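# Put the cover back onto the grey case

## Task

Place the cover back on top of the grey case, keep any part of this that was already in place still in place at the finish, and end with neither hand holding anything.

## Robot and tools

Robot: two arms, left_arm and right_arm. left_arm has a left hand, right_arm a right hand; each hand has a thumb plus index, middle, ring and little fingers. Base placement in the scene frame: left_arm at (-0.043, +0.373, 0) m, quat_wxyz (+1.000, 0, 0, -0.017); right_arm at (-0.010, -0.250, 0) m, quat_wxyz (+1.000, 0, 0, -0.002). A camera stand sits on the floor behind the arms. Loose objects may occasionally get nudged by outside pushes.

Scene frame: origin at table-top height, halfway between the nominal bases; +z up, +x out over the table, +y toward left_arm. Reported end_effector_position (m) and end_effector_quat_wxyz are in this frame and may be a few cm off. The hand point is a spot fixed to the palm, about 0.15 m out from the wrist mount. Its +z runs along the straight fingers, +y points out of the palm, and +x runs across the palm away from the thumb on the right hand but toward the thumb on the left hand. Straight fingertips reach 0.06 to 0.07 m past the point along +z and sit 0.06 m behind it along -y. A wrist bracket on the little-finger side can collide with things.

Row layout (shared by execute_actions and move): one flat list of 28 numbers covering both arms, each in [-1, 1]. Order: left dx, dy, dz, rx, ry, rz; left thumb_turn, thumb_bend, index, middle, ring, little; left force_limit, speed; then the same 14 for the right arm. The six pose numbers are an offset, not a pose: they count from that arm's current Hand target, along that Hand target's own axes. 1.0 equals 0.6 m of travel or 180 degrees; rx, ry, rz form a single rotation vector. Every row inside one action, and every target in a move list, counts from the same starting Hand target, so sending the same offset twice moves the hand twice. All six pose numbers at 0 re-requests the current Hand target. The controller limits each step's orientation to within 40 degrees of the measured one.

Hand numbers are absolute settings, not offsets. thumb_turn: -1 beside the palm, +1 in front of it. thumb_bend and the four fingers: -1 straight, +1 fully curled. force_limit maps -1..+1 to about 0..10 N at the fingertip (0..15 N for the two thumb motors); a closing motor halts when its load hits this. speed rises from nearly zero at -1 to full at +0.48 and stays full above that; use -0.94 or lower for a soft grip. With the thumb turned in front, the hand encloses items roughly 0.035 to 0.065 m thick, or handles down to about 0.025 m. A motor only starts when its target changes by at least 0.002. No number means 'keep as is': to leave a hand unchanged, resend its last eight executed numbers (or, before any were sent, its hand_measured six plus hand_force_limit and hand_speed). To loosen, send targets more open than hand_measured; to grip harder, raise force_limit and send a target more closed than hand_measured.

Tools:
- execute_actions(actions, cameras): actions is a list of actions; each action is up to 15 rows, one per 1/30 s step, the last row repeating to fill 15 steps. Returns the robot state, with images only if actions is empty or cameras requests them.
- move(target, speed, blend, blocking, cameras): target is one 28-number row or a list of up to 15 rows, all offsets counted from the Hand targets at the move's start. The hand travels in a straight line; speed in m/s (0.002 to 4.3, default 0.25; rotation capped at twice that in rad/s), one value or one per target. blend, in m, rounds corners in a list; 0 stops at each. Paths are capped at 10 s and do not avoid obstacles or the other arm. Avoid paths near an arm's own base. blocking=false returns after about 0.5 s while the move continues.
- wait(seconds 0 to 10): lets the scene run holding the last commands.
- stop(): brakes a running move.
- zoom_image(camera, region [x0, y0, x1, y1] in pixels, at most 504 by 504): closer look at the newest image of cam_head_left, cam_head_right, cam_high, cam_low, cam_left_wrist or cam_right_wrist.
- show_instructions(): shows the reference images.
- finished_scene(scene=1): ends the scene permanently.

Results: Hand target is the last commanded pose after clipping, which the next offsets use; the actual hand point often rests 1 to 5 cm short, usually low, without any contact. hand_measured, hand_stopped_by (moving, target, force, stalled, fault) and hand_load_n list six values in motor order; a dropped grip shows as load near 0. A move adds a 'move:' line: done, off_target, moving, held or fault, plus limits such as paced or held. Joint torques are raw and noisy. MOTOR HOT warns of heating; at 100 °C an arm goes limp for a while, so avoid holding loads long, stretching out, or pushing into unreachable poses.

Avoid: dropping or flinging parts, letting go while a part moves, slamming or pushing hard into fixed or heavy objects, overloading fingers, any contact or squeeze between the two arms, and letting anything fall off or be left off the table. An arm stopped by contact keeps pressing until commanded back away.

Each tool is called after ">>>" in YAML: its name, and indented under it one key for each argument.

Reference images:

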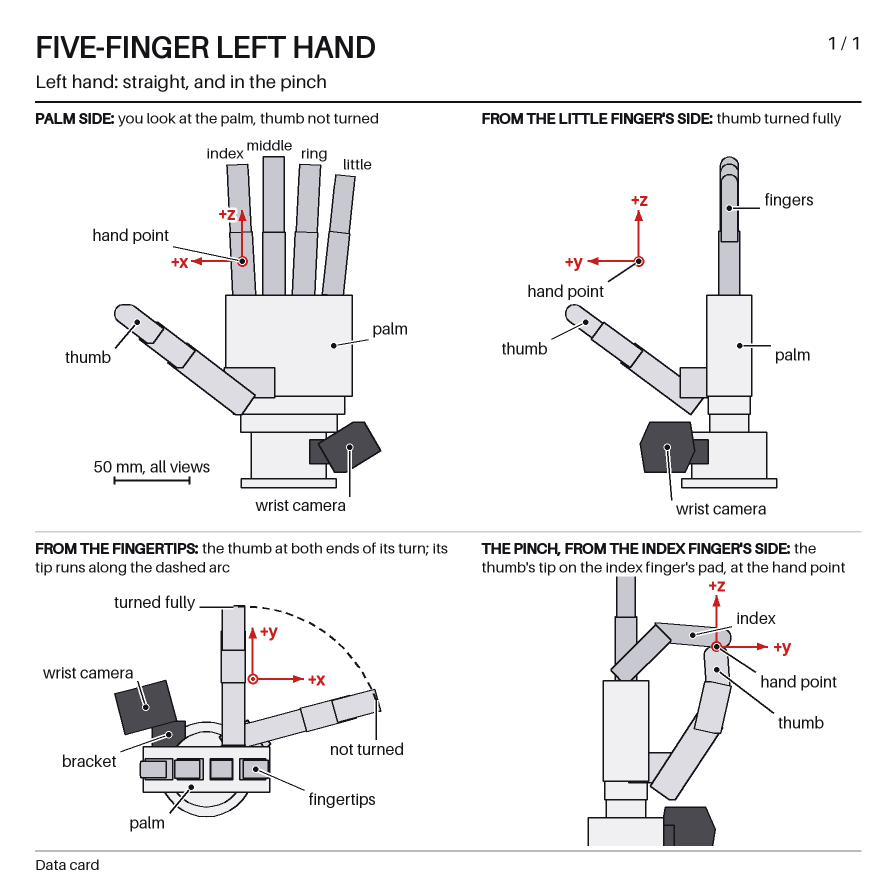

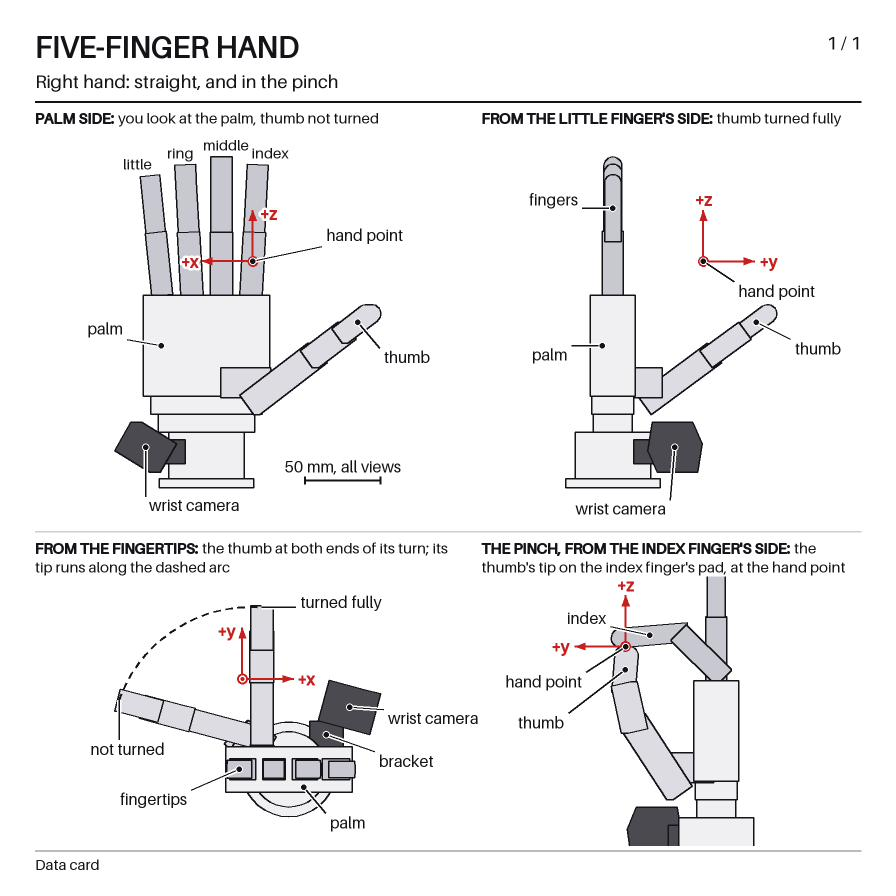

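## Session

>>> execute_actions:
  actions: []

Scene clock: 0.00 s.
left_arm: end_effector_position=(+0.2136, +0.1384, +0.2644) hand_measured=(-1.000, -1.000, -1.000, -1.000, -1.000, -1.000) hand_load_n=(+0.0, +0.0, +0.0, +0.0, +0.0, +0.0) hand_stopped_by=(target, target, target, target, target, target) hand_force_limit=0.00 hand_speed=-0.80 end_effector_quat_wxyz=(-0.075, -0.320, +0.841, -0.429) | right_arm: end_effector_position=(+0.8787, -0.3460, +0.3024) hand_measured=(-1.000, -1.000, -1.000, -1.000, -1.000, -1.000) hand_load_n=(+0.0, +0.0, +0.0, +0.0, +0.0, +0.0) hand_stopped_by=(target, target, target, target, target, target) hand_force_limit=0.00 hand_speed=-0.80 end_effector_quat_wxyz=(+0.178, +0.726, -0.295, +0.595)
Joint positions: left_arm=[-0.285 1.025 0.991 -0.984 0.753 0.301] | right_arm=[0.083 2.357 2.502 -0.458 0.732 -1.262]
Joint velocities: within noise
Joint torques (N m): no reading
Heat: left arm: hottest waist 37 °C; right arm: hottest waist 38 °C.
Hand target: left_arm +0.2192, +0.1367, +0.2736; -0.067, -0.316, +0.841, -0.435 | right_arm +0.8802, -0.3458, +0.3186; +0.172, +0.716, -0.299, +0.606

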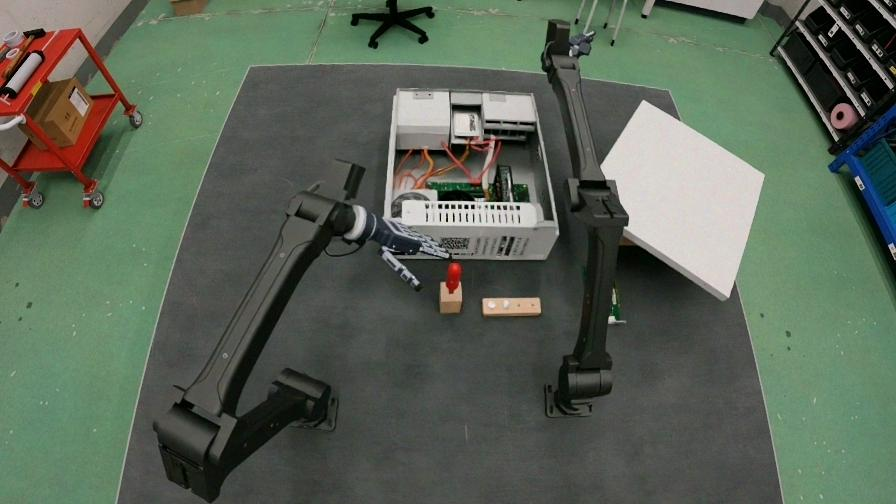

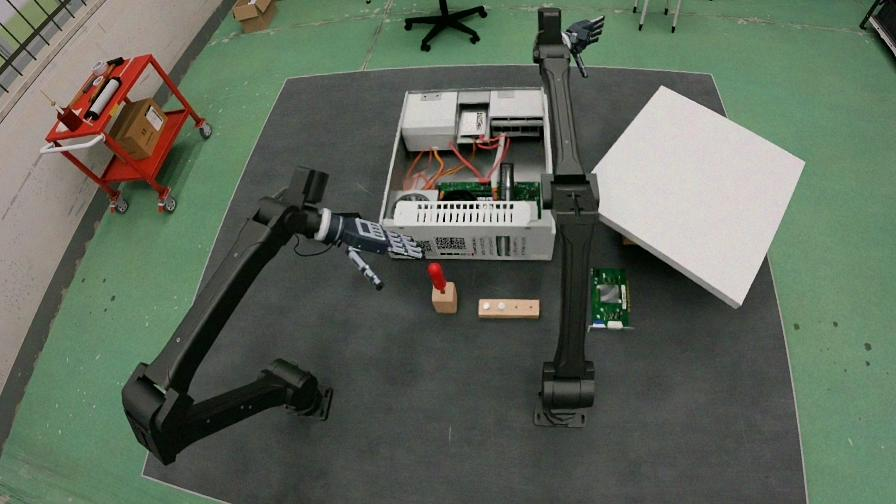

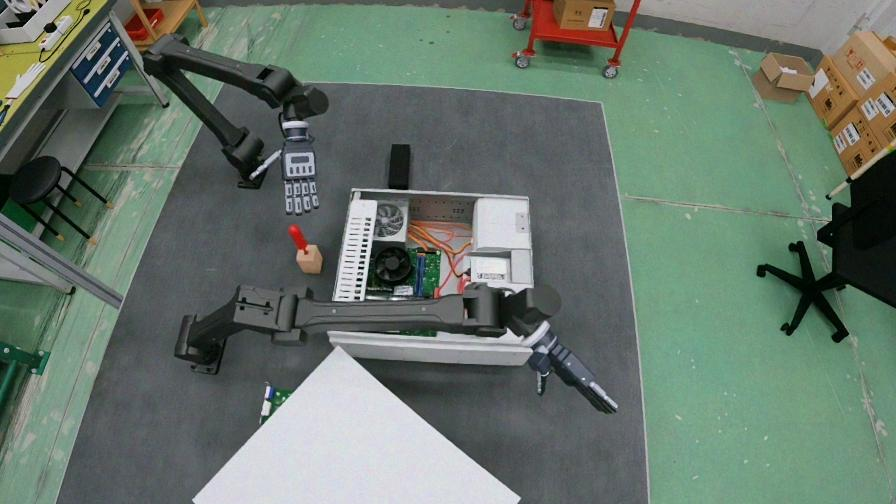

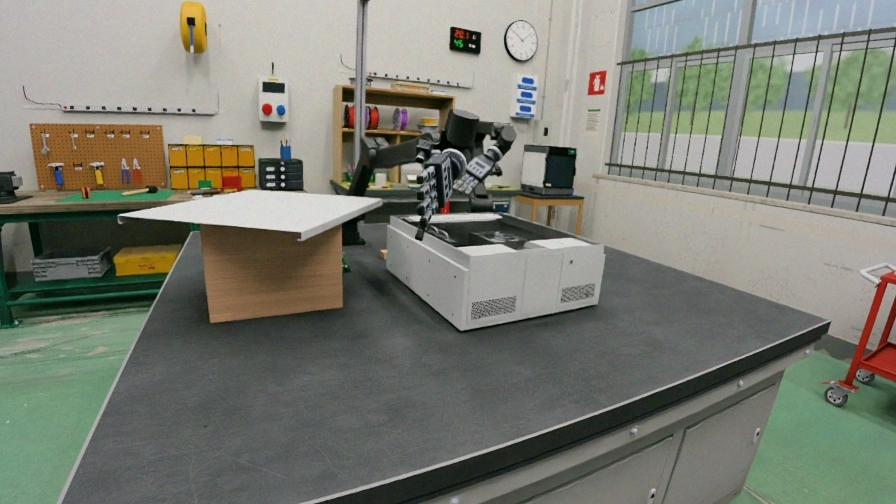

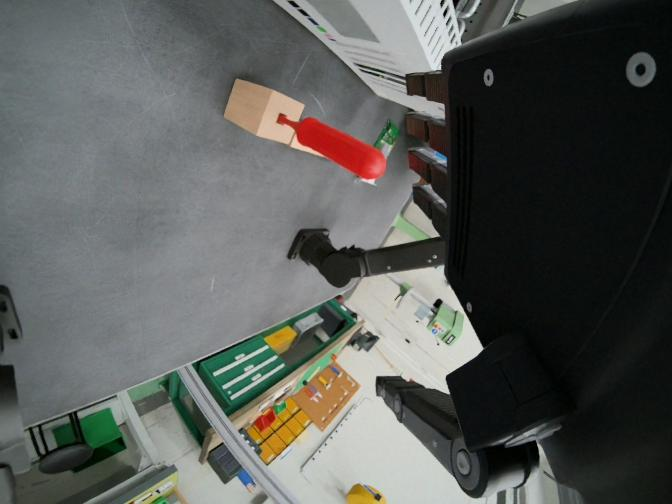

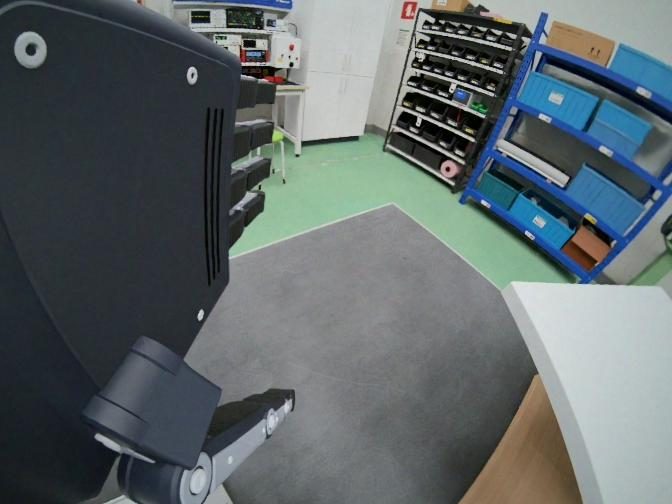

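>>> zoom_image:
  camera: "cam_head_left"
  region: [350, 60, 800, 340]

>>> zoom_image:
  camera: "cam_high"
  region: [160, 170, 620, 504]

>>> zoom_image:
  camera: "cam_low"
  region: [100, 150, 600, 350]

>>> zoom_image:
  camera: "cam_head_right"
  region: [350, 60, 850, 340]

Scaled by 1.120.

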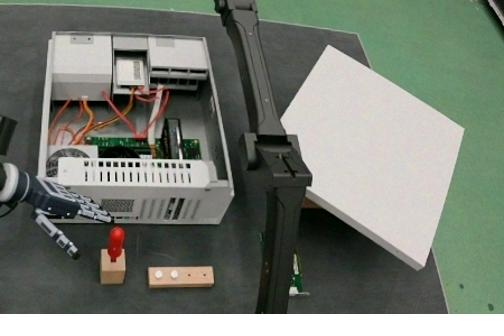

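Scaled by 1.096.

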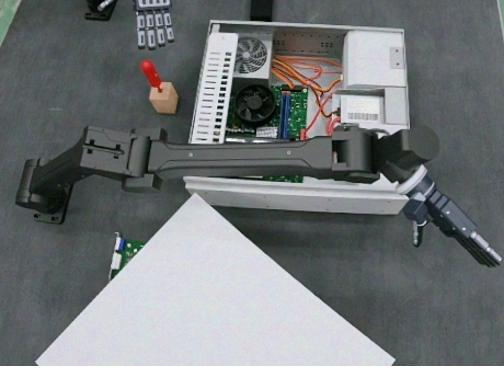

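Scaled by 1.008.

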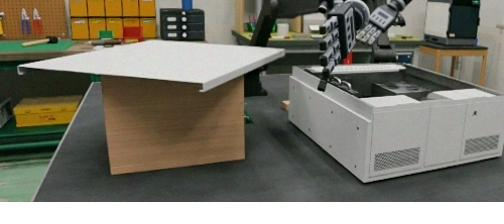

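Scaled by 1.008.

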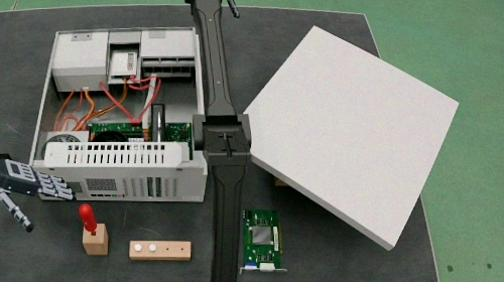

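>>> zoom_image:
  camera: "cam_low"
  region: [110, 170, 390, 330]

>>> zoom_image:
  camera: "cam_low"
  region: [370, 180, 620, 340]

>>> zoom_image:
  camera: "cam_right_wrist"
  region: [440, 240, 672, 504]

>>> zoom_image:
  camera: "cam_head_left"
  region: [370, 70, 580, 280]

>>> zoom_image:
  camera: "cam_high"
  region: [310, 170, 560, 380]

Scaled by 1.800.

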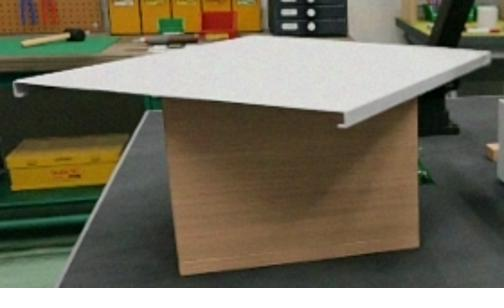

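Scaled by 2.016.

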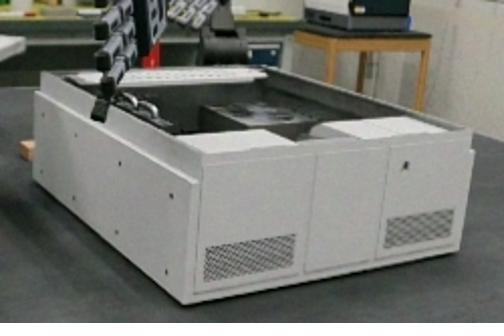

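Scaled by 1.909 from the camera's 672x504 image, which has a finer 960x720 frame.

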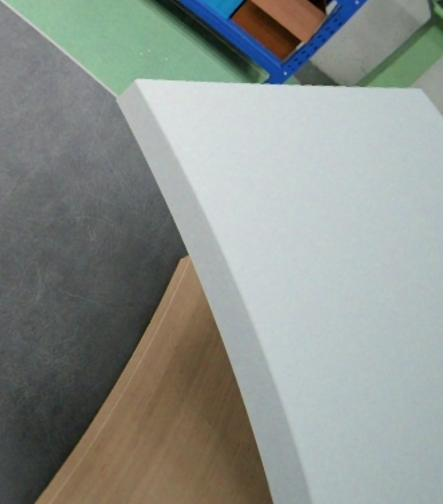

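Scaled by 2.400.

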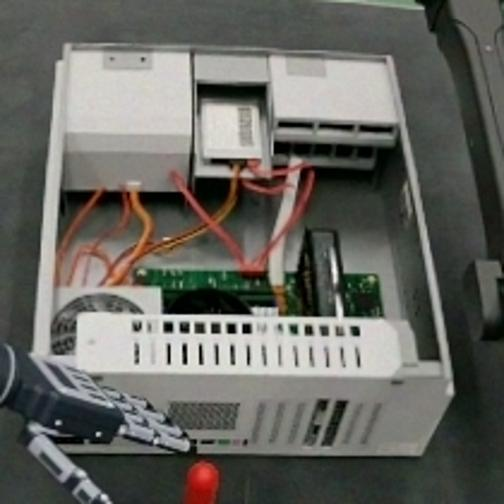

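Scaled by 2.016.

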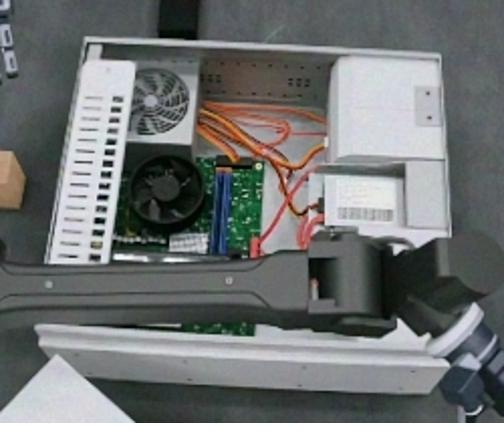

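>>> zoom_image:
  camera: "cam_low"
  region: [280, 190, 400, 260]

>>> zoom_image:
  camera: "cam_low"
  region: [110, 190, 230, 260]

>>> zoom_image:
  camera: "cam_head_right"
  region: [590, 180, 770, 320]

>>> zoom_image:
  camera: "cam_low"
  region: [380, 200, 520, 300]

>>> zoom_image:
  camera: "cam_low"
  region: [500, 200, 620, 300]

>>> zoom_image:
  camera: "cam_head_left"
  region: [370, 190, 570, 270]

Scaled by 4.200.

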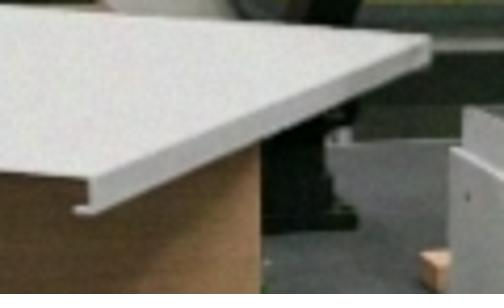

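Scaled by 4.200.

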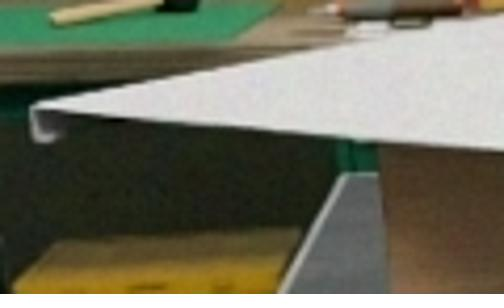

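Scaled by 2.800.

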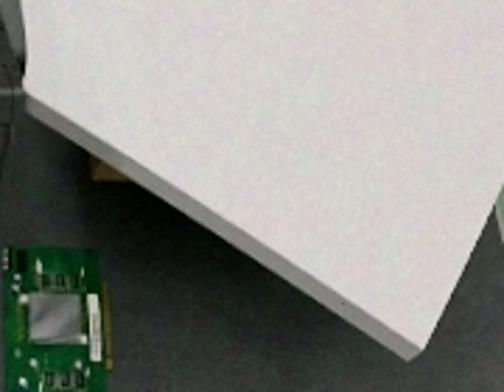

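Scaled by 3.600.

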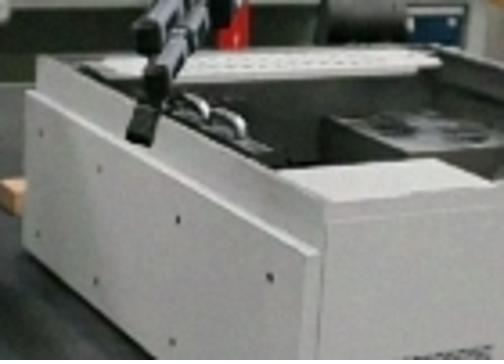

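Scaled by 4.200.

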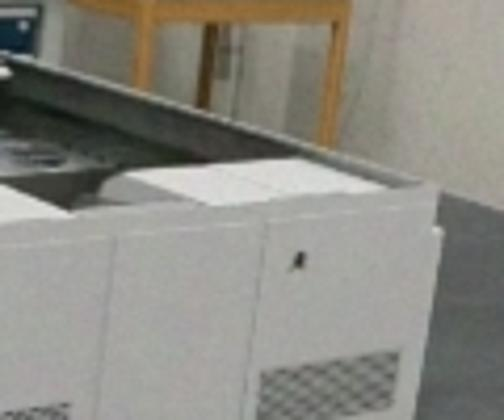

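Scaled by 2.520.

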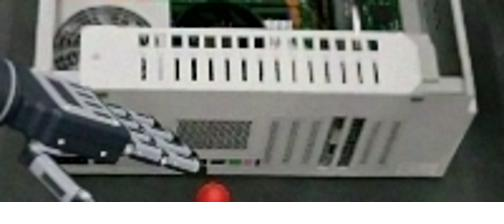

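>>> move:
  target: [0,0,0,0,0,0,-1,-1,-1,-1,-1,-1,0,-0.8, 0.2217,0.3103,-0.5929,-0.1437,-0.3264,0.2904,-1,-1,-1,-1,-1,-1,0,-0.8]
  speed: 0.3
  cameras: ["all"]

Scene clock: 491.77 s.
left_arm: end_effector_position=(+0.2136, +0.1384, +0.2644) hand_measured=(-1.000, -1.000, -1.000, -1.000, -1.000, -1.000) hand_load_n=(-0.5, +0.0, +0.0, +0.0, +0.0, +0.0) hand_stopped_by=(target, target, target, target, target, target) hand_force_limit=0.00 hand_speed=-0.80 end_effector_quat_wxyz=(-0.075, -0.320, +0.841, -0.429) | right_arm: end_effector_position=(+0.5036, -0.2958, +0.5022) hand_measured=(-1.000, -1.000, -1.000, -1.000, -1.000, -1.000) hand_load_n=(-0.5, +0.0, +0.0, +0.0, +0.0, +0.0) hand_stopped_by=(target, target, target, target, target, target) hand_force_limit=0.00 hand_speed=-0.80 end_effector_quat_wxyz=(-0.205, +0.644, -0.701, +0.229)
Joint positions: left_arm=[-0.285 1.025 0.991 -0.984 0.753 0.301] | right_arm=[-0.149 1.66 2.386 -1.673 -0.033 -0.057]
Joint torques (N m): left_arm=[0.97 -3.78 10.71 1.11 0.75 0.07] | right_arm=[-0.67 -13.27 7.2 1.21 -0.15 0.18]
Heat: left arm: hottest elbow 43 °C; right arm: hottest elbow 52 °C.
Hand target: left_arm +0.2192, +0.1367, +0.2736; -0.067, -0.316, +0.841, -0.435 | right_arm +0.5007, -0.3003, +0.4993; -0.116, +0.662, -0.730, +0.129
Off the commanded pose: left_arm 0.011 m, 1 deg | right_arm 0.006 m, 16 deg.
joint sent to its limit (right arm) — joint 4 (wrist pitch), lower limit. The joint targets are off in orientation, not in position.
move: off_target (left_arm, right_arm)

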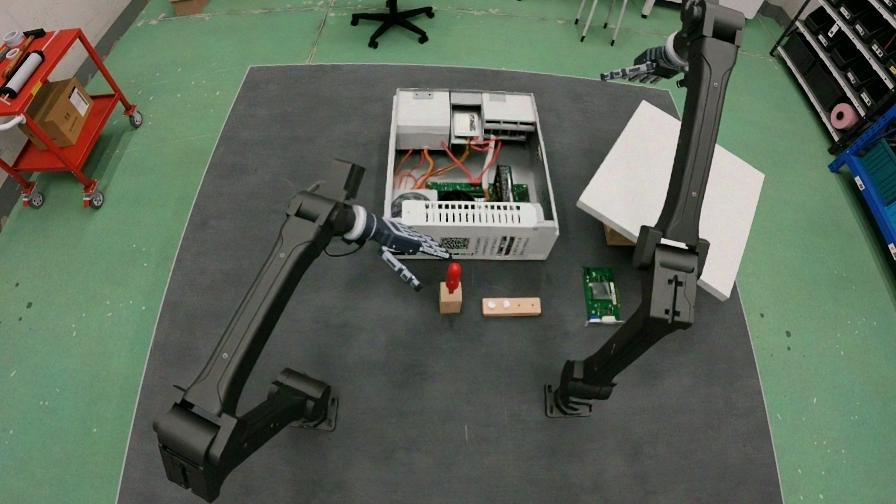

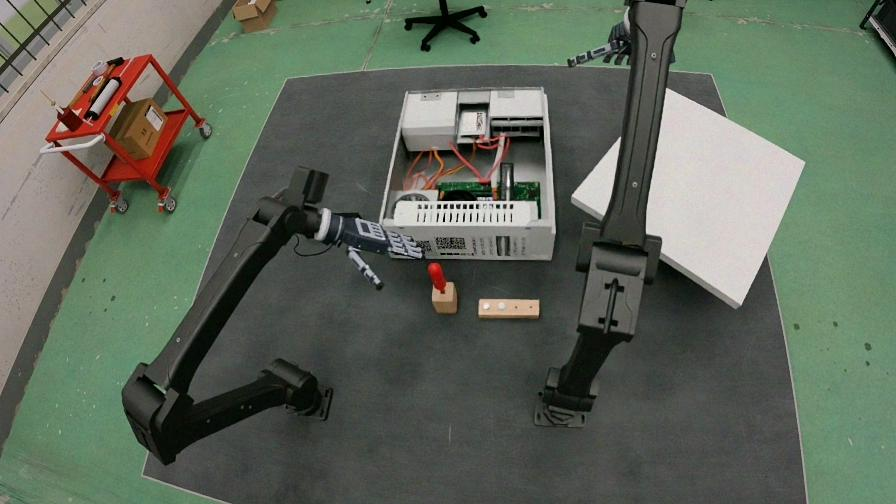

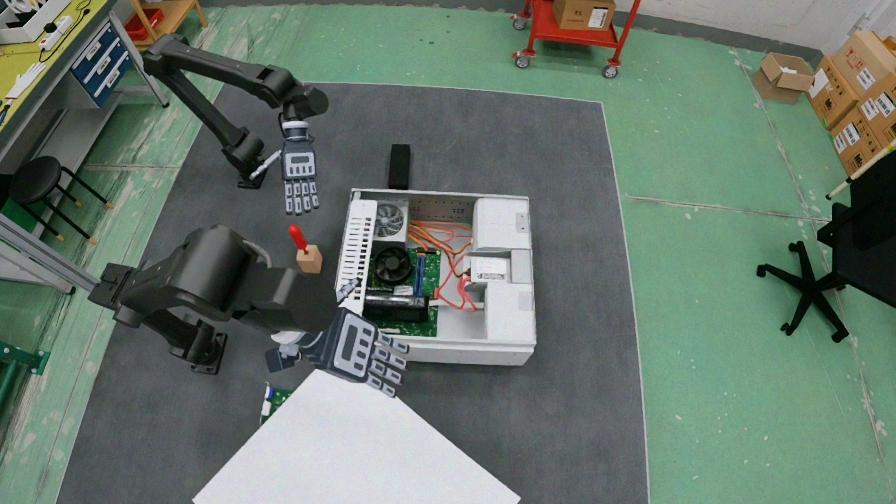

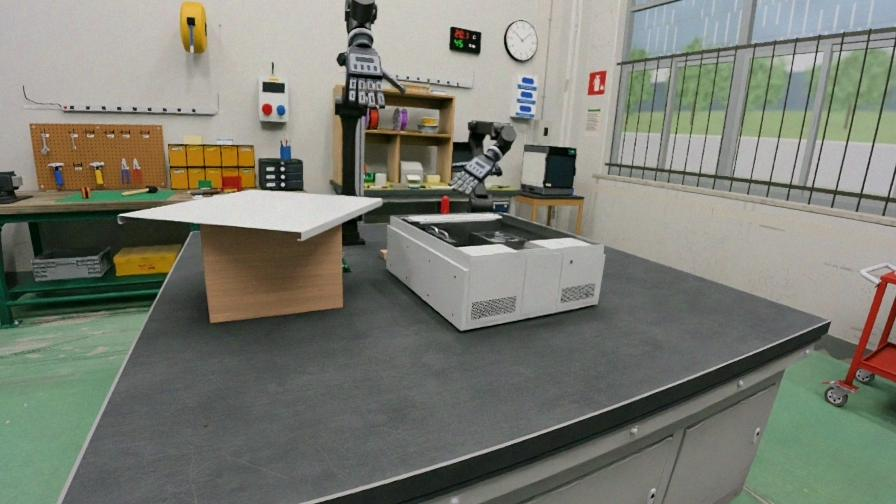

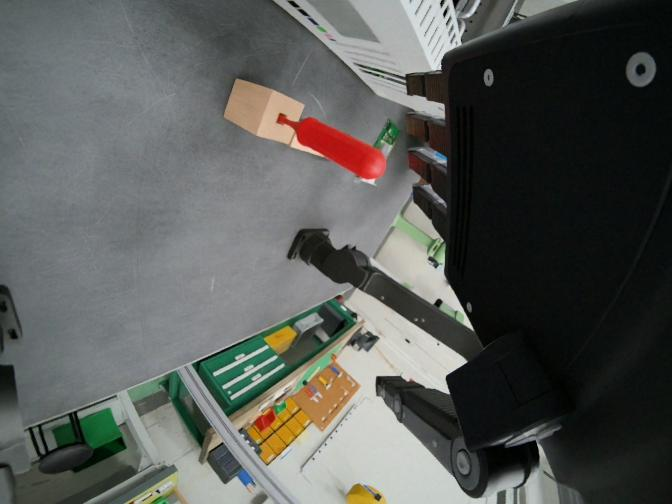

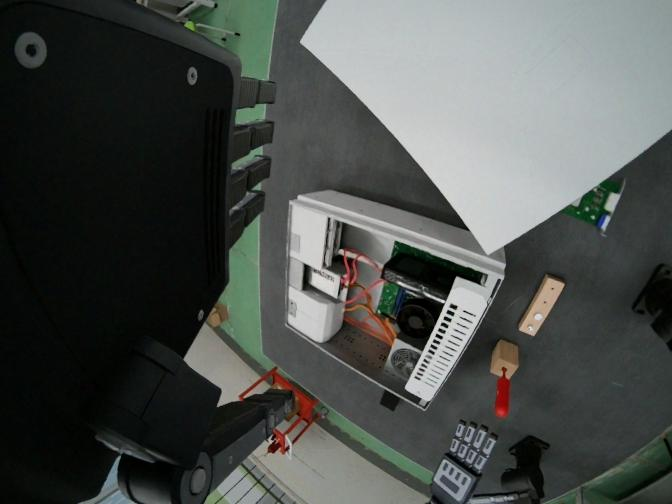

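>>> zoom_image:
  camera: "cam_high"
  region: [260, 270, 460, 420]

>>> zoom_image:
  camera: "cam_high"
  region: [320, 130, 560, 380]

>>> zoom_image:
  camera: "cam_right_wrist"
  region: [270, 170, 672, 440]

>>> zoom_image:
  camera: "cam_head_left"
  region: [560, 80, 780, 340]

Scaled by 2.520.

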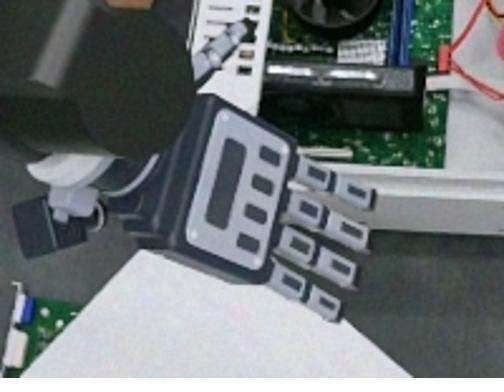

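Scaled by 2.016.

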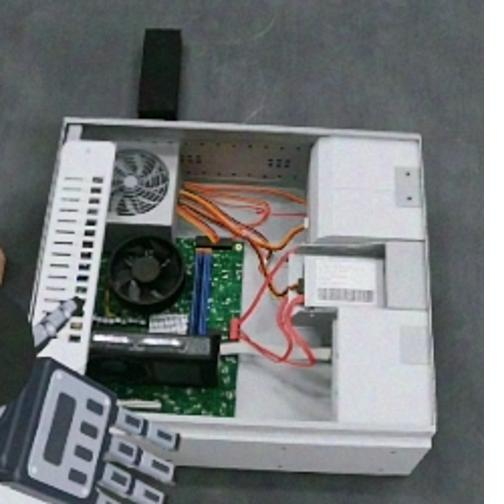

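Scaled by 1.254 from the camera's 672x504 image, which has a finer 960x720 frame.

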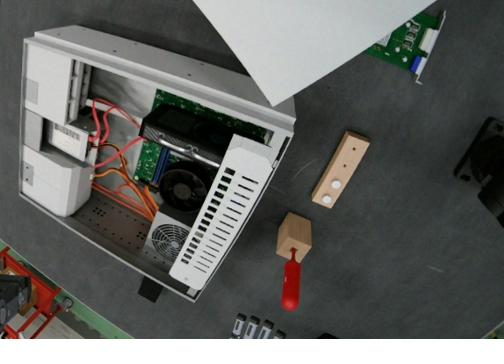

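Scaled by 1.938.

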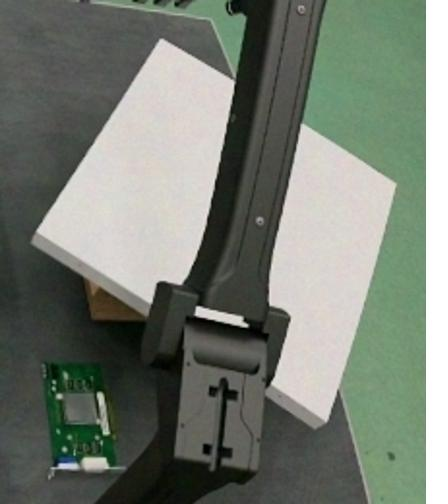

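>>> move:
  target: [0.0743,-0.2512,-0.2330,0.0262,-0.2002,-0.3423,-1,-1,-1,-1,-1,-1,0,-0.8, 0.8805,0.1498,0.1217,0.0186,0.0642,0.6549,-1,-1,-1,-1,-1,-1,0,-0.8]
  speed: 0.35
  cameras: ["all"]

Scene clock: 717.20 s.
left_arm: end_effector_position=(+0.2482, +0.1642, +0.4601) hand_measured=(-1.000, -1.000, -1.000, -1.000, -1.000, -1.000) hand_load_n=(-0.5, +0.0, +0.0, +0.0, +0.0, +0.0) hand_stopped_by=(target, target, target, target, target, target) hand_force_limit=0.00 hand_speed=-0.80 end_effector_quat_wxyz=(+0.016, +0.813, -0.528, +0.243) | right_arm: end_effector_position=(+0.3893, -0.8133, +0.3821) hand_measured=(-1.000, -1.000, -1.000, -1.000, -1.000, -1.000) hand_load_n=(+0.0, +0.0, +0.0, +0.0, +0.0, +0.0) hand_stopped_by=(target, target, target, target, target, target) hand_force_limit=0.00 hand_speed=-0.80 end_effector_quat_wxyz=(+0.184, +0.304, +0.931, -0.081)
Joint positions: left_arm=[-0.333 1.119 1.662 -1.636 0.128 -0.818] | right_arm=[-1.086 2.019 2.502 -1.672 -0.139 1.14]
Joint torques (N m): left_arm=[-0.03 -3.49 12.21 0.53 0.18 -0.02] | right_arm=[1.73 -18.67 14.31 0.8 -0.31 0.26]
Heat: left arm: hottest elbow 45 °C; right arm: hottest shoulder 38 °C.
Hand target: left_arm +0.2500, +0.1600, +0.4803; +0.013, +0.810, -0.526, +0.258 | right_arm +0.3899, -0.8203, +0.4003; +0.124, +0.299, +0.945, -0.040
Off the commanded pose: left_arm 0.021 m, 2 deg | right_arm 0.020 m, 8 deg.
joint sent to its limit (right arm) — joint 4 (wrist pitch), lower limit. The joint targets are off in orientation, not in position.
move: off_target (left_arm, right_arm)

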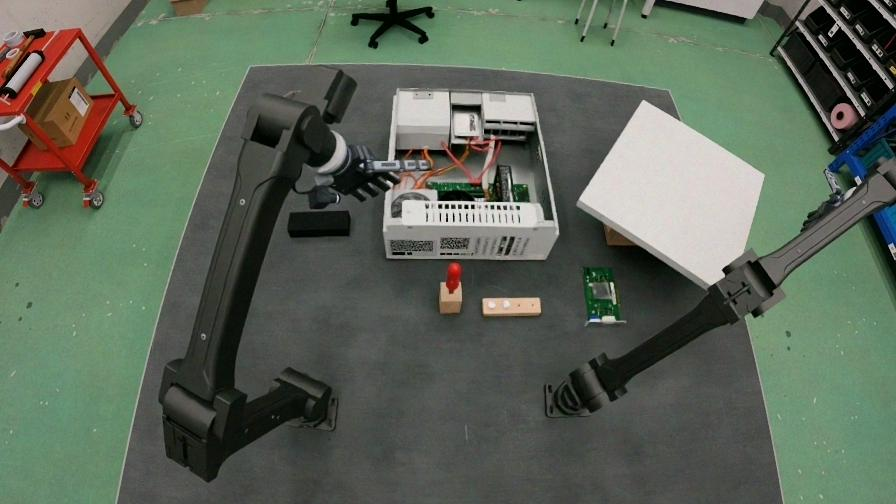

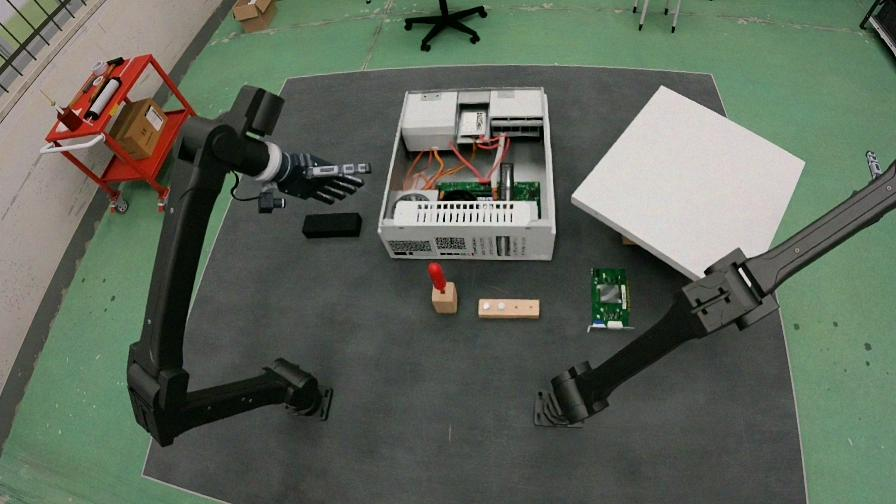

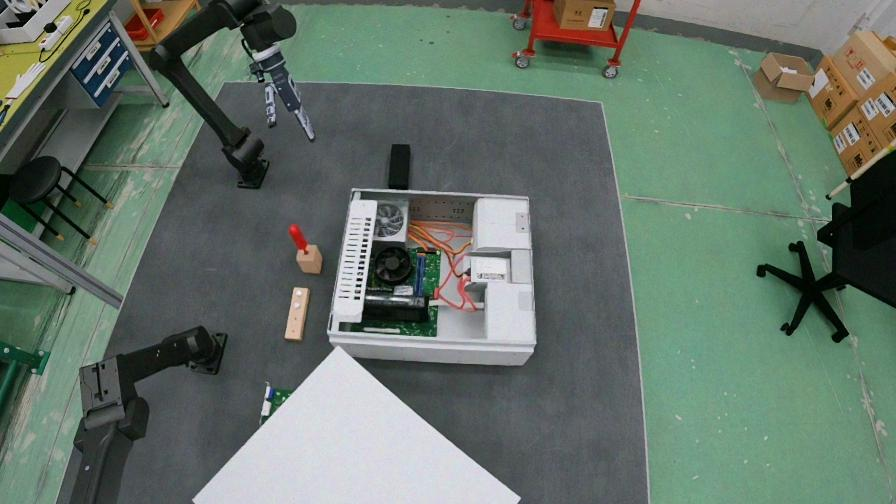

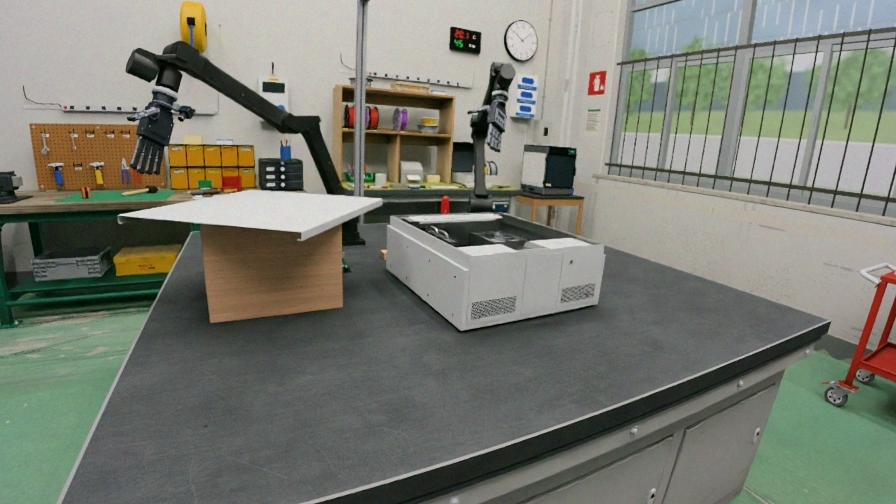

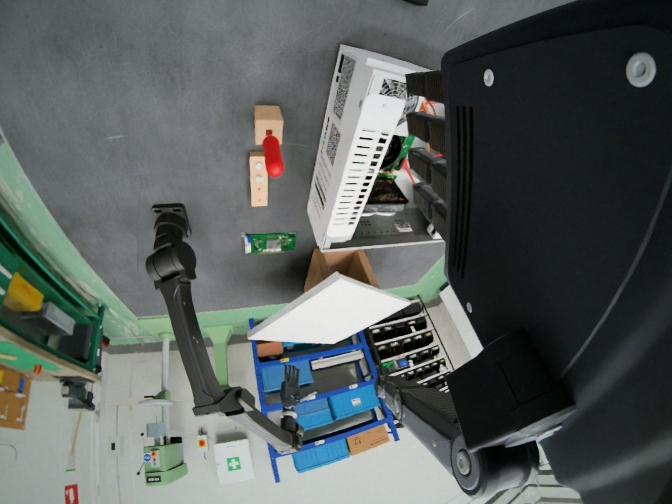

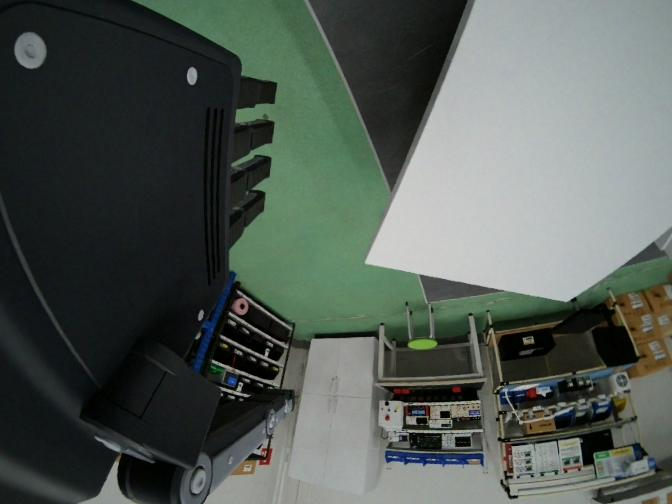

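>>> move:
  target: [0.5913,-0.0440,0.5207,-0.0048,-0.0278,-0.1714,-1,-1,-1,-1,-1,-1,0,-0.8, 0,0,0,0,0,0,-1,-1,-1,-1,-1,-1,0,-0.8]
  speed: 0.3
  cameras: ["all"]

Scene clock: 744.07 s.
left_arm: end_effector_position=(+0.5079, -0.2145, +0.3664) hand_measured=(-1.000, -1.000, -1.000, -1.000, -1.000, -1.000) hand_load_n=(+0.0, +0.0, +0.0, +0.0, +0.0, +0.0) hand_stopped_by=(target, target, target, target, target, target) hand_force_limit=0.00 hand_speed=-0.80 end_effector_quat_wxyz=(+0.083, +0.924, -0.288, +0.238) | right_arm: end_effector_position=(+0.3894, -0.8133, +0.3821) hand_measured=(-1.000, -1.000, -1.000, -1.000, -1.000, -1.000) hand_load_n=(+0.0, +0.0, +0.0, +0.0, +0.0, +0.0) hand_stopped_by=(target, target, target, target, target, target) hand_force_limit=0.00 hand_speed=-0.80 end_effector_quat_wxyz=(+0.184, +0.304, +0.931, -0.081)
Joint positions: left_arm=[-0.728 2.285 2.876 -1.656 -0.06 -1.713] | right_arm=[-1.086 2.019 2.502 -1.672 -0.139 1.141]
Joint torques (N m): left_arm=[0.79 -21.19 11.9 0.7 0.03 -0.02] | right_arm=[0.85 -18.73 14.16 0.72 -0.25 0.2]
Heat: left arm: hottest elbow 43 °C; right arm: hottest elbow 45 °C.
Hand target: left_arm +0.5100, -0.2200, +0.3701; +0.065, +0.931, -0.294, +0.207 | right_arm +0.3899, -0.8203, +0.4003; +0.124, +0.299, +0.945, -0.040
Off the commanded pose: left_arm 0.007 m, 4 deg | right_arm 0.019 m, 9 deg.
elbow stopped short (left arm): the move would have taken joint 3 (elbow) straighter than the controller allows.
joint sent to its limit (right arm) — joint 4 (wrist pitch), lower limit. The joint targets are off in orientation, not in position.
move: off_target (left_arm, right_arm)

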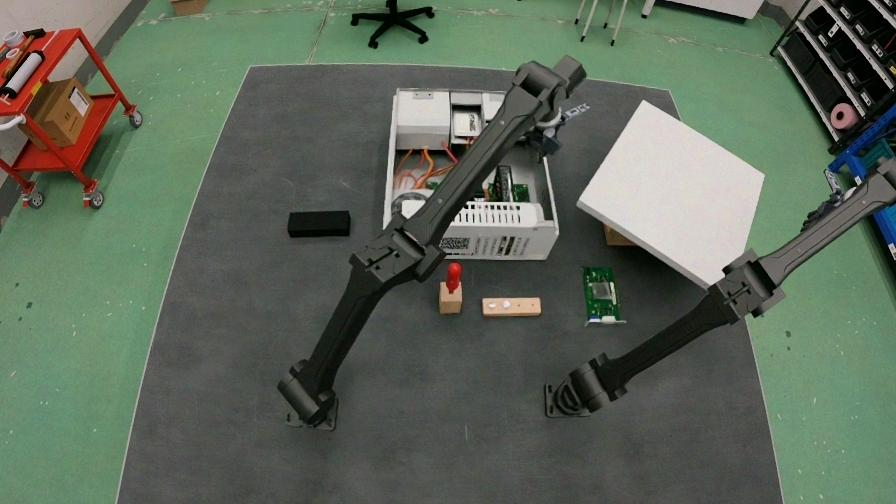

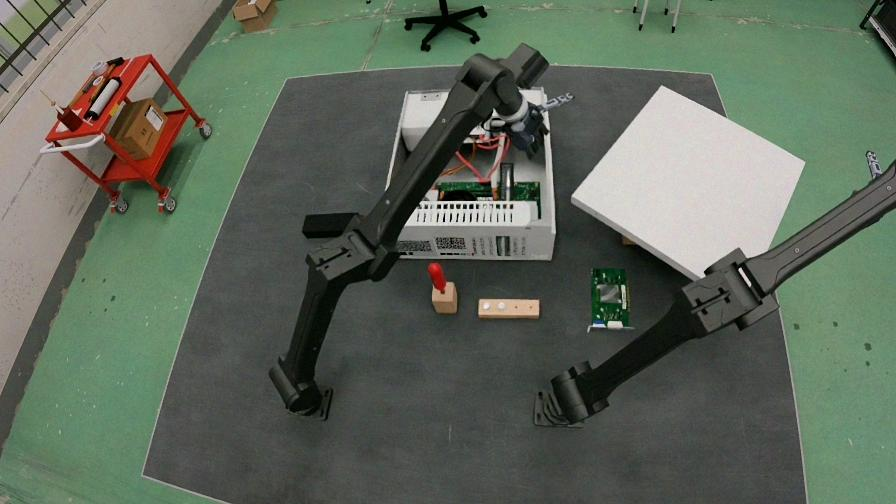

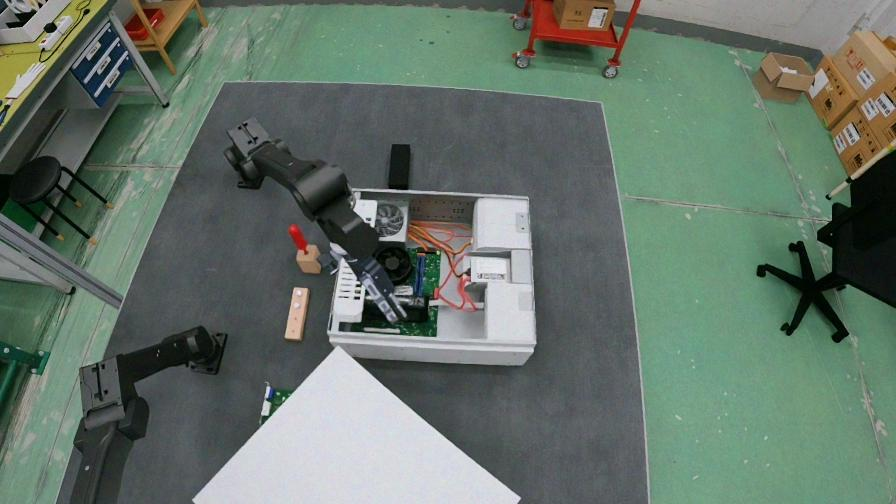

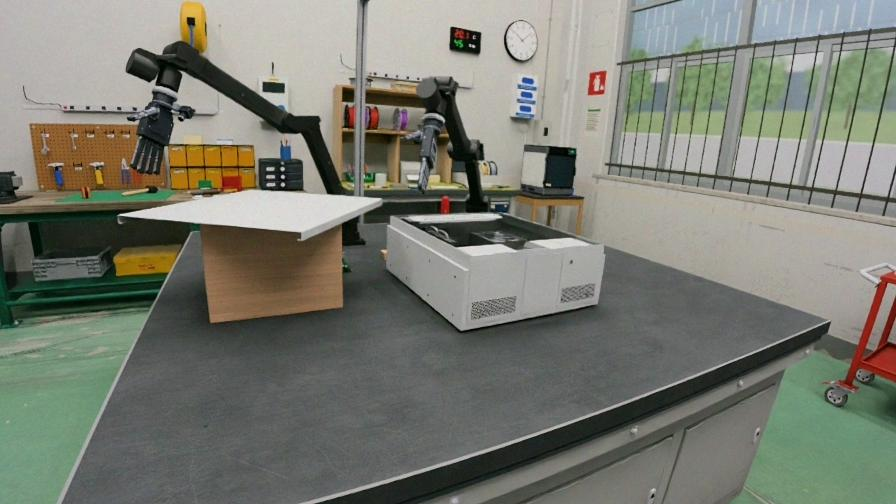

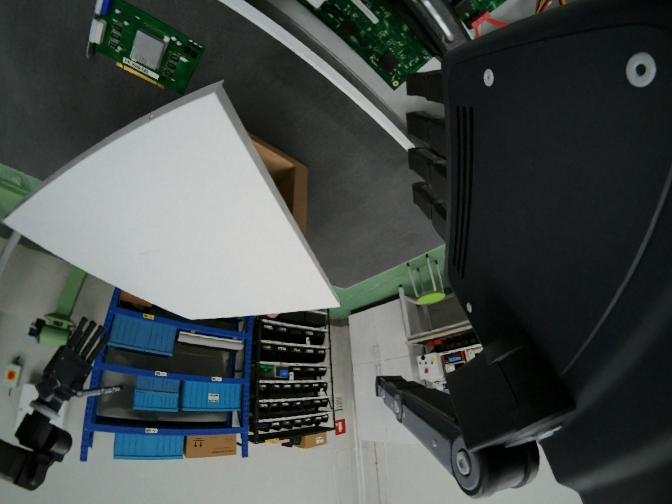

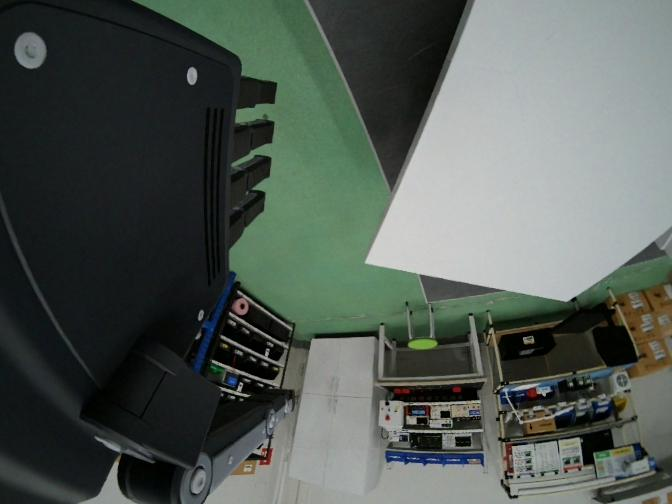

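>>> zoom_image:
  camera: "cam_high"
  region: [320, 230, 460, 380]

>>> zoom_image:
  camera: "cam_low"
  region: [110, 70, 460, 250]

>>> zoom_image:
  camera: "cam_head_left"
  region: [500, 50, 680, 230]

>>> zoom_image:
  camera: "cam_head_right"
  region: [480, 40, 680, 240]

Scaled by 3.360.

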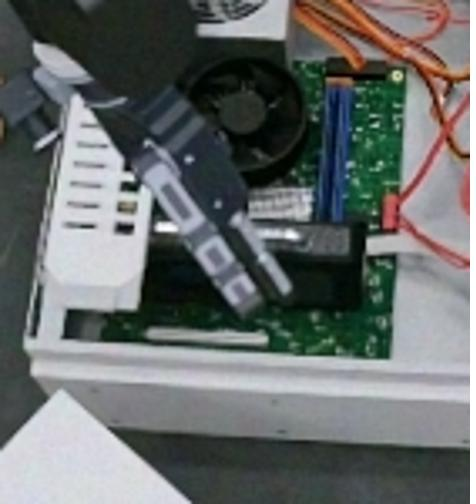

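Scaled by 1.440.

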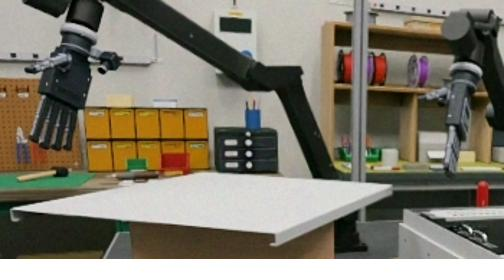

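Scaled by 2.800.

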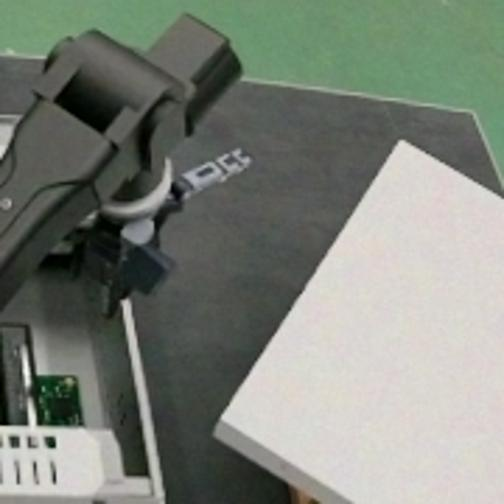

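Scaled by 2.520.

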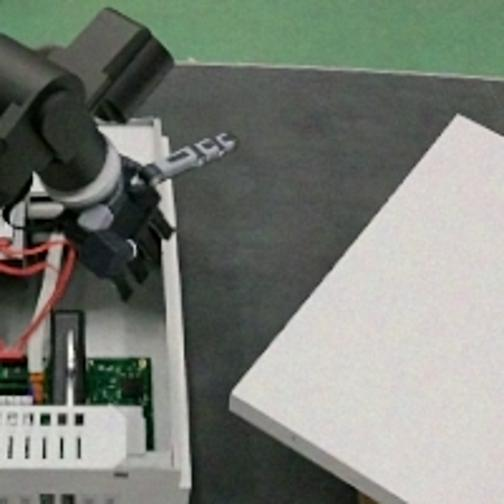

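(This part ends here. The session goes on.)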